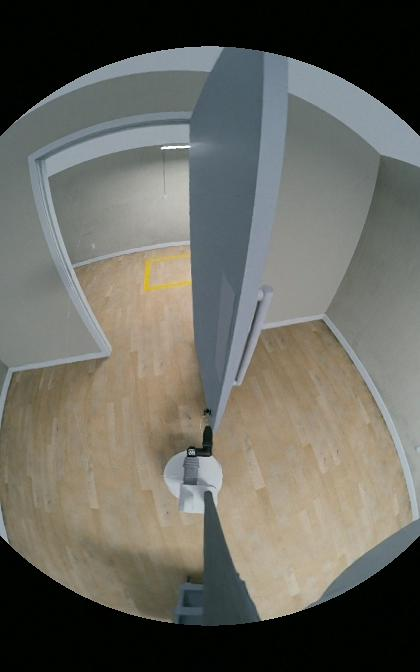

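Scene clock: 503.90 s.
move: r1 moving
r1.base_odometry: x=-1.890 y=+1.363 heading=-0.047
r1.turned_by_wheels: +0.126
r1.turned_by_imu: +0.128
r1.base_tilt: forward=-1.6 right=+1.3
r1.lidar_m: 0.54 1.48 1.62 2.55 2.57 3.15 0.97 3.81 2.44 2.17 2.19 0.37
r1.base_status: rotate_rad moving
r1.joint_positions: lift_m=+0.200 arm_m=+0.000 wrist_yaw_rad=-0.279 wrist_pitch_rad=+0.001 wrist_roll_rad=+0.000 gripper_m=-0.010
r1.joint_status: wrist_yaw_rad moving
r1.measured_speeds: translate_m=+0.000 strafe_m=-0.001 rotate_rad=+0.486 lift_m=+0.000 arm_m=+0.000 wrist_yaw_rad=-0.852 wrist_pitch_rad=+0.000 wrist_roll_rad=+0.000
r1.motor_effort: lift_m=+14(14) arm_m=+4(5) wheel_0=+4(7) wheel_1=-3(6) wheel_2=+2(4)
r1.servo_current: wrist_yaw_rad=514(533) wrist_pitch_rad=33(46) wrist_roll_rad=46(65) gripper_m=39(46)
r1.contact_limits: rotate_rad 1
r1.hand_pose: x=+0.4240 y=-0.1635 z=+0.3783 quat_wxyz=(+0.990, +0.000, +0.001, -0.139) (m; r1's base frame)
r1.wrist_depth_mm: - - 492 230 150 - - / - - 500 234 150 154 - / - - 504 257 149 154 - / - - 517 239 148 - - / - - 539 240 155 154 - / 1464 1430 190 191 151 155 1336 / 1025 904 469 180 144 155 960
r2: as last shown
r2.base_tilt: forward=-0.6 right=+0.0
r2.lidar_m: 0.40 0.43 2.40 2.23 2.26 2.60 2.41 2.47 2.67 2.51 2.58 0.41
r2.servo_current: wrist_yaw_rad=46(52) wrist_pitch_rad=39(46) wrist_roll_rad=46(46) gripper_m=91(98)
r2.wrist_depth_mm: - - - 154 211 1576 1138 / - - - 157 216 809 - / - - 512 160 220 798 - / - 480 459 163 224 831 - / - - 521 166 228 842 - / - - 185 170 178 - - / - - - - 237 1708 -
pictures: none

Scene clock: 505.20 s.
earlier move: r1 moving
r1.base_odometry: x=-1.890 y=+1.363 heading=+0.612
r1.turned_by_wheels: +0.659
r1.turned_by_imu: +0.664
r1.base_tilt: forward=-1.6 right=+1.3
r1.lidar_m: 1.49 1.83 2.54 2.64 1.01 0.98 3.27 2.29 2.18 1.94 0.32 0.31
r1.base_status: rotate_rad moving
r1.joint_positions: lift_m=+0.200 arm_m=+0.000 wrist_yaw_rad=-0.778 wrist_pitch_rad=+0.001 wrist_roll_rad=+0.000 gripper_m=-0.010
r1.joint_status: all done
r1.measured_speeds: all 0
r1.motor_effort: lift_m=+14(14) arm_m=+4(5) wheel_0=+8(8) wheel_1=-1(6) wheel_2=+6(6)
r1.servo_current: wrist_yaw_rad=52(533) wrist_pitch_rad=39(46) wrist_roll_rad=26(65) gripper_m=39(52)
r1.contact_limits: rotate_rad 1
r1.hand_pose: x=+0.3150 y=-0.2647 z=+0.3783 quat_wxyz=(+0.925, +0.000, +0.001, -0.379) (m; r1's base frame)
r1.wrist_depth_mm: - - - 387 158 - - / - - - 399 159 - - / - - - 415 160 - - / - - - 433 160 - - / - - - 306 160 - - / 1464 1430 210 189 161 1255 1229 / 1025 904 854 180 139 991 976
r2.base_odometry: x=-0.272 y=-1.013 heading=-2.198
r2.turned_by_wheels: +0.000
r2.turned_by_imu: +0.000
r2.base_tilt: forward=-0.7 right=+0.1
r2.lidar_m: 0.39 0.43 2.37 2.22 2.26 2.61 2.40 2.47 2.71 2.51 2.56 0.41
r2.base_status: not commanded
r2.joint_positions: lift_m=+0.685 arm_m=+0.000 wrist_yaw_rad=+0.003 wrist_pitch_rad=+0.004 wrist_roll_rad=+1.568 gripper_m=-0.029
r2.joint_status: not commanded
r2.measured_speeds: all 0
r2.motor_effort: lift_m=+17(17) arm_m=-4(4) wheel_0=-3(3) wheel_1=-3(4) wheel_2=+6(6)
r2.servo_current: wrist_yaw_rad=39(59) wrist_pitch_rad=39(46) wrist_roll_rad=52(65) gripper_m=98(104)
r2.hand_pose: x=+0.4595 y=-0.0867 z=+0.8621 quat_wxyz=(+0.708, +0.706, +0.002, -0.001) (m; r2's base frame)
r2.wrist_depth_mm: - - - 154 211 1661 1160 / - - - 157 216 798 - / - - 504 159 220 809 - / - 473 459 163 224 820 - / - - 517 166 228 831 - / - - 186 169 179 - - / - - - - 236 1708 -
wait: 1.30 s; no rest
pictures: none

Scene clock: 505.70 s.
earlier move: r1 done
move: r1 moving
r1.base_odometry: x=-1.897 y=+1.351 heading=+0.612
r1.turned_by_wheels: +0.000
r1.turned_by_imu: +0.000
r1.base_tilt: forward=-1.6 right=+1.2
r1.lidar_m: 1.49 1.84 2.55 2.65 1.00 0.98 3.21 2.30 2.18 1.95 0.33 0.33
r1.base_status: translate_m moving; strafe_m moving
r1.joint_positions: lift_m=+0.200 arm_m=+0.013 wrist_yaw_rad=-0.778 wrist_pitch_rad=+0.001 wrist_roll_rad=+0.000 gripper_m=-0.010
r1.joint_status: arm_m moving
r1.measured_speeds: translate_m=-0.048 strafe_m=-0.023 rotate_rad=+0.004 lift_m=+0.000 arm_m=+0.049 wrist_yaw_rad=+0.000 wrist_pitch_rad=+0.000 wrist_roll_rad=+0.000
r1.motor_effort: lift_m=+14(14) arm_m=+4(7) wheel_0=+6(8) wheel_1=-7(8) wheel_2=+11(11)
r1.servo_current: wrist_yaw_rad=59(72) wrist_pitch_rad=39(46) wrist_roll_rad=52(65) gripper_m=39(46)
r1.contact_limits: strafe_m 1
r1.hand_pose: x=+0.3276 y=-0.2647 z=+0.3783 quat_wxyz=(+0.925, +0.000, +0.001, -0.379) (m; r1's base frame)
r1.wrist_depth_mm: - - - 389 155 - - / - - - 404 156 - - / - - - 424 156 - - / - - - 436 157 - - / - - - 452 157 - - / 1430 1430 193 194 157 - 1229 / 1042 904 185 185 148 946 976
r2: as last shown
r2.lidar_m: 0.38 0.43 2.40 2.23 2.23 2.60 2.42 2.48 2.70 2.51 2.58 0.42
r2.servo_current: wrist_yaw_rad=46(59) wrist_pitch_rad=39(46) wrist_roll_rad=46(59) gripper_m=98(111)
r2.wrist_depth_mm: - - - 154 212 1618 1138 / - - - 156 215 809 - / - - 504 160 219 820 - / - 477 455 163 224 842 - / - - 517 166 227 842 - / - - 186 169 178 - - / - - - - 236 1708 -
pictures: none

Scene clock: 508.80 s.
earlier move: r1 done
r1.base_odometry: x=-2.012 y=+1.155 heading=+0.612
r1.turned_by_wheels: +0.000
r1.turned_by_imu: +0.001
r1.base_tilt: forward=-1.6 right=+1.2
r1.lidar_m: 1.69 2.02 2.72 2.81 0.88 0.89 2.99 2.07 2.00 2.08 1.51 0.43
r1.base_status: done
r1.joint_positions: lift_m=+0.200 arm_m=+0.200 wrist_yaw_rad=-0.778 wrist_pitch_rad=+0.001 wrist_roll_rad=+0.000 gripper_m=-0.010
r1.joint_status: all done
r1.measured_speeds: all 0
r1.motor_effort: lift_m=+14(14) arm_m=+0(7) wheel_0=+2(8) wheel_1=-1(8) wheel_2=+9(13)
r1.servo_current: wrist_yaw_rad=46(78) wrist_pitch_rad=46(46) wrist_roll_rad=39(65) gripper_m=46(52)
r1.contact_limits: strafe_m 1
r1.hand_pose: x=+0.5150 y=-0.2647 z=+0.3783 quat_wxyz=(+0.925, +0.000, +0.001, -0.379) (m; r1's base frame)
r1.wrist_depth_mm: - - - 260 134 114 - / - - - 310 148 116 - / - - - 317 138 114 - / - - - 322 152 - - / - - - 278 152 116 - / 1430 1464 210 201 142 115 - / 1025 976 854 181 138 117 -
r2.base_odometry: x=-0.272 y=-1.013 heading=-2.198
r2.turned_by_wheels: +0.000
r2.turned_by_imu: +0.000
r2.base_tilt: forward=-0.7 right=+0.1
r2.lidar_m: 0.40 0.44 2.38 2.21 2.26 2.59 2.41 2.48 2.70 2.51 2.59 0.41
r2.base_status: not commanded
r2.joint_positions: lift_m=+0.685 arm_m=+0.000 wrist_yaw_rad=+0.003 wrist_pitch_rad=+0.004 wrist_roll_rad=+1.568 gripper_m=-0.029
r2.joint_status: not commanded
r2.measured_speeds: all 0
r2.motor_effort: lift_m=+17(17) arm_m=-4(4) wheel_0=-3(3) wheel_1=-3(4) wheel_2=+6(6)
r2.servo_current: wrist_yaw_rad=52(65) wrist_pitch_rad=46(52) wrist_roll_rad=33(65) gripper_m=91(111)
r2.hand_pose: x=+0.4595 y=-0.0867 z=+0.8621 quat_wxyz=(+0.708, +0.706, +0.002, -0.001) (m; r2's base frame)
r2.wrist_depth_mm: - - - 154 212 1618 1138 / - - - 157 216 798 - / - - 504 160 220 798 - / - 477 459 163 224 831 - / - - 512 166 229 842 - / - - 186 169 178 - - / - - - - 236 1661 -
wait: 3.10 of 3.5 s (r1 has come to rest)
pictures: r1_head_camera, r1_head_right_camera, r2_head_camera, r2_head_left_camera
Images, in order (width x height): r1_head_camera 420x560, r1_head_right_camera 420x672, r2_head_camera 420x560, r2_head_left_camera 420x672.

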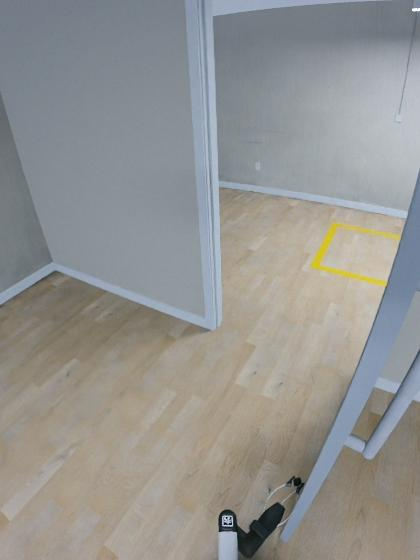

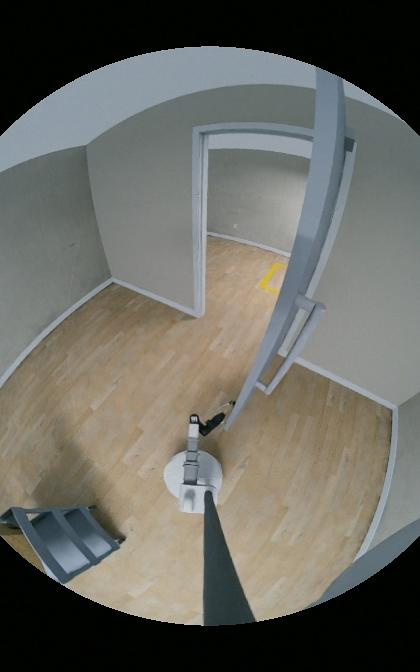

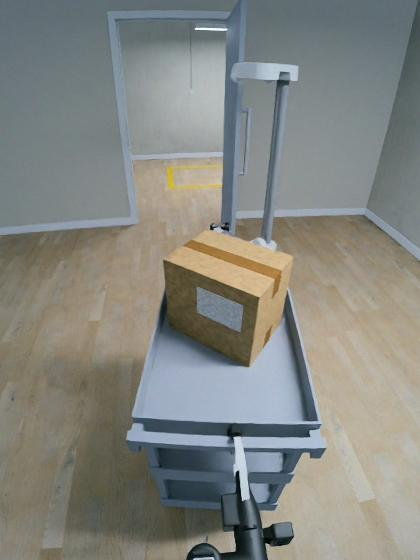

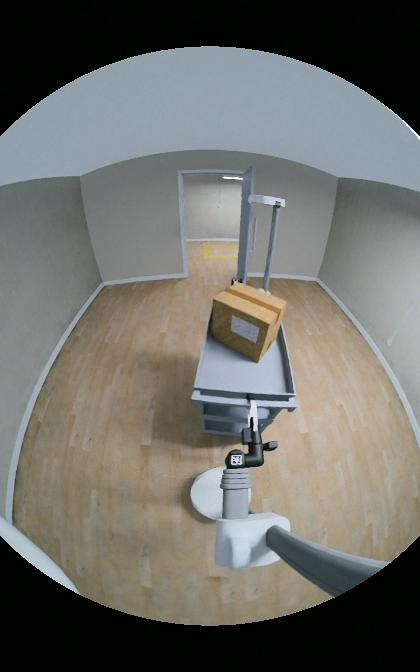

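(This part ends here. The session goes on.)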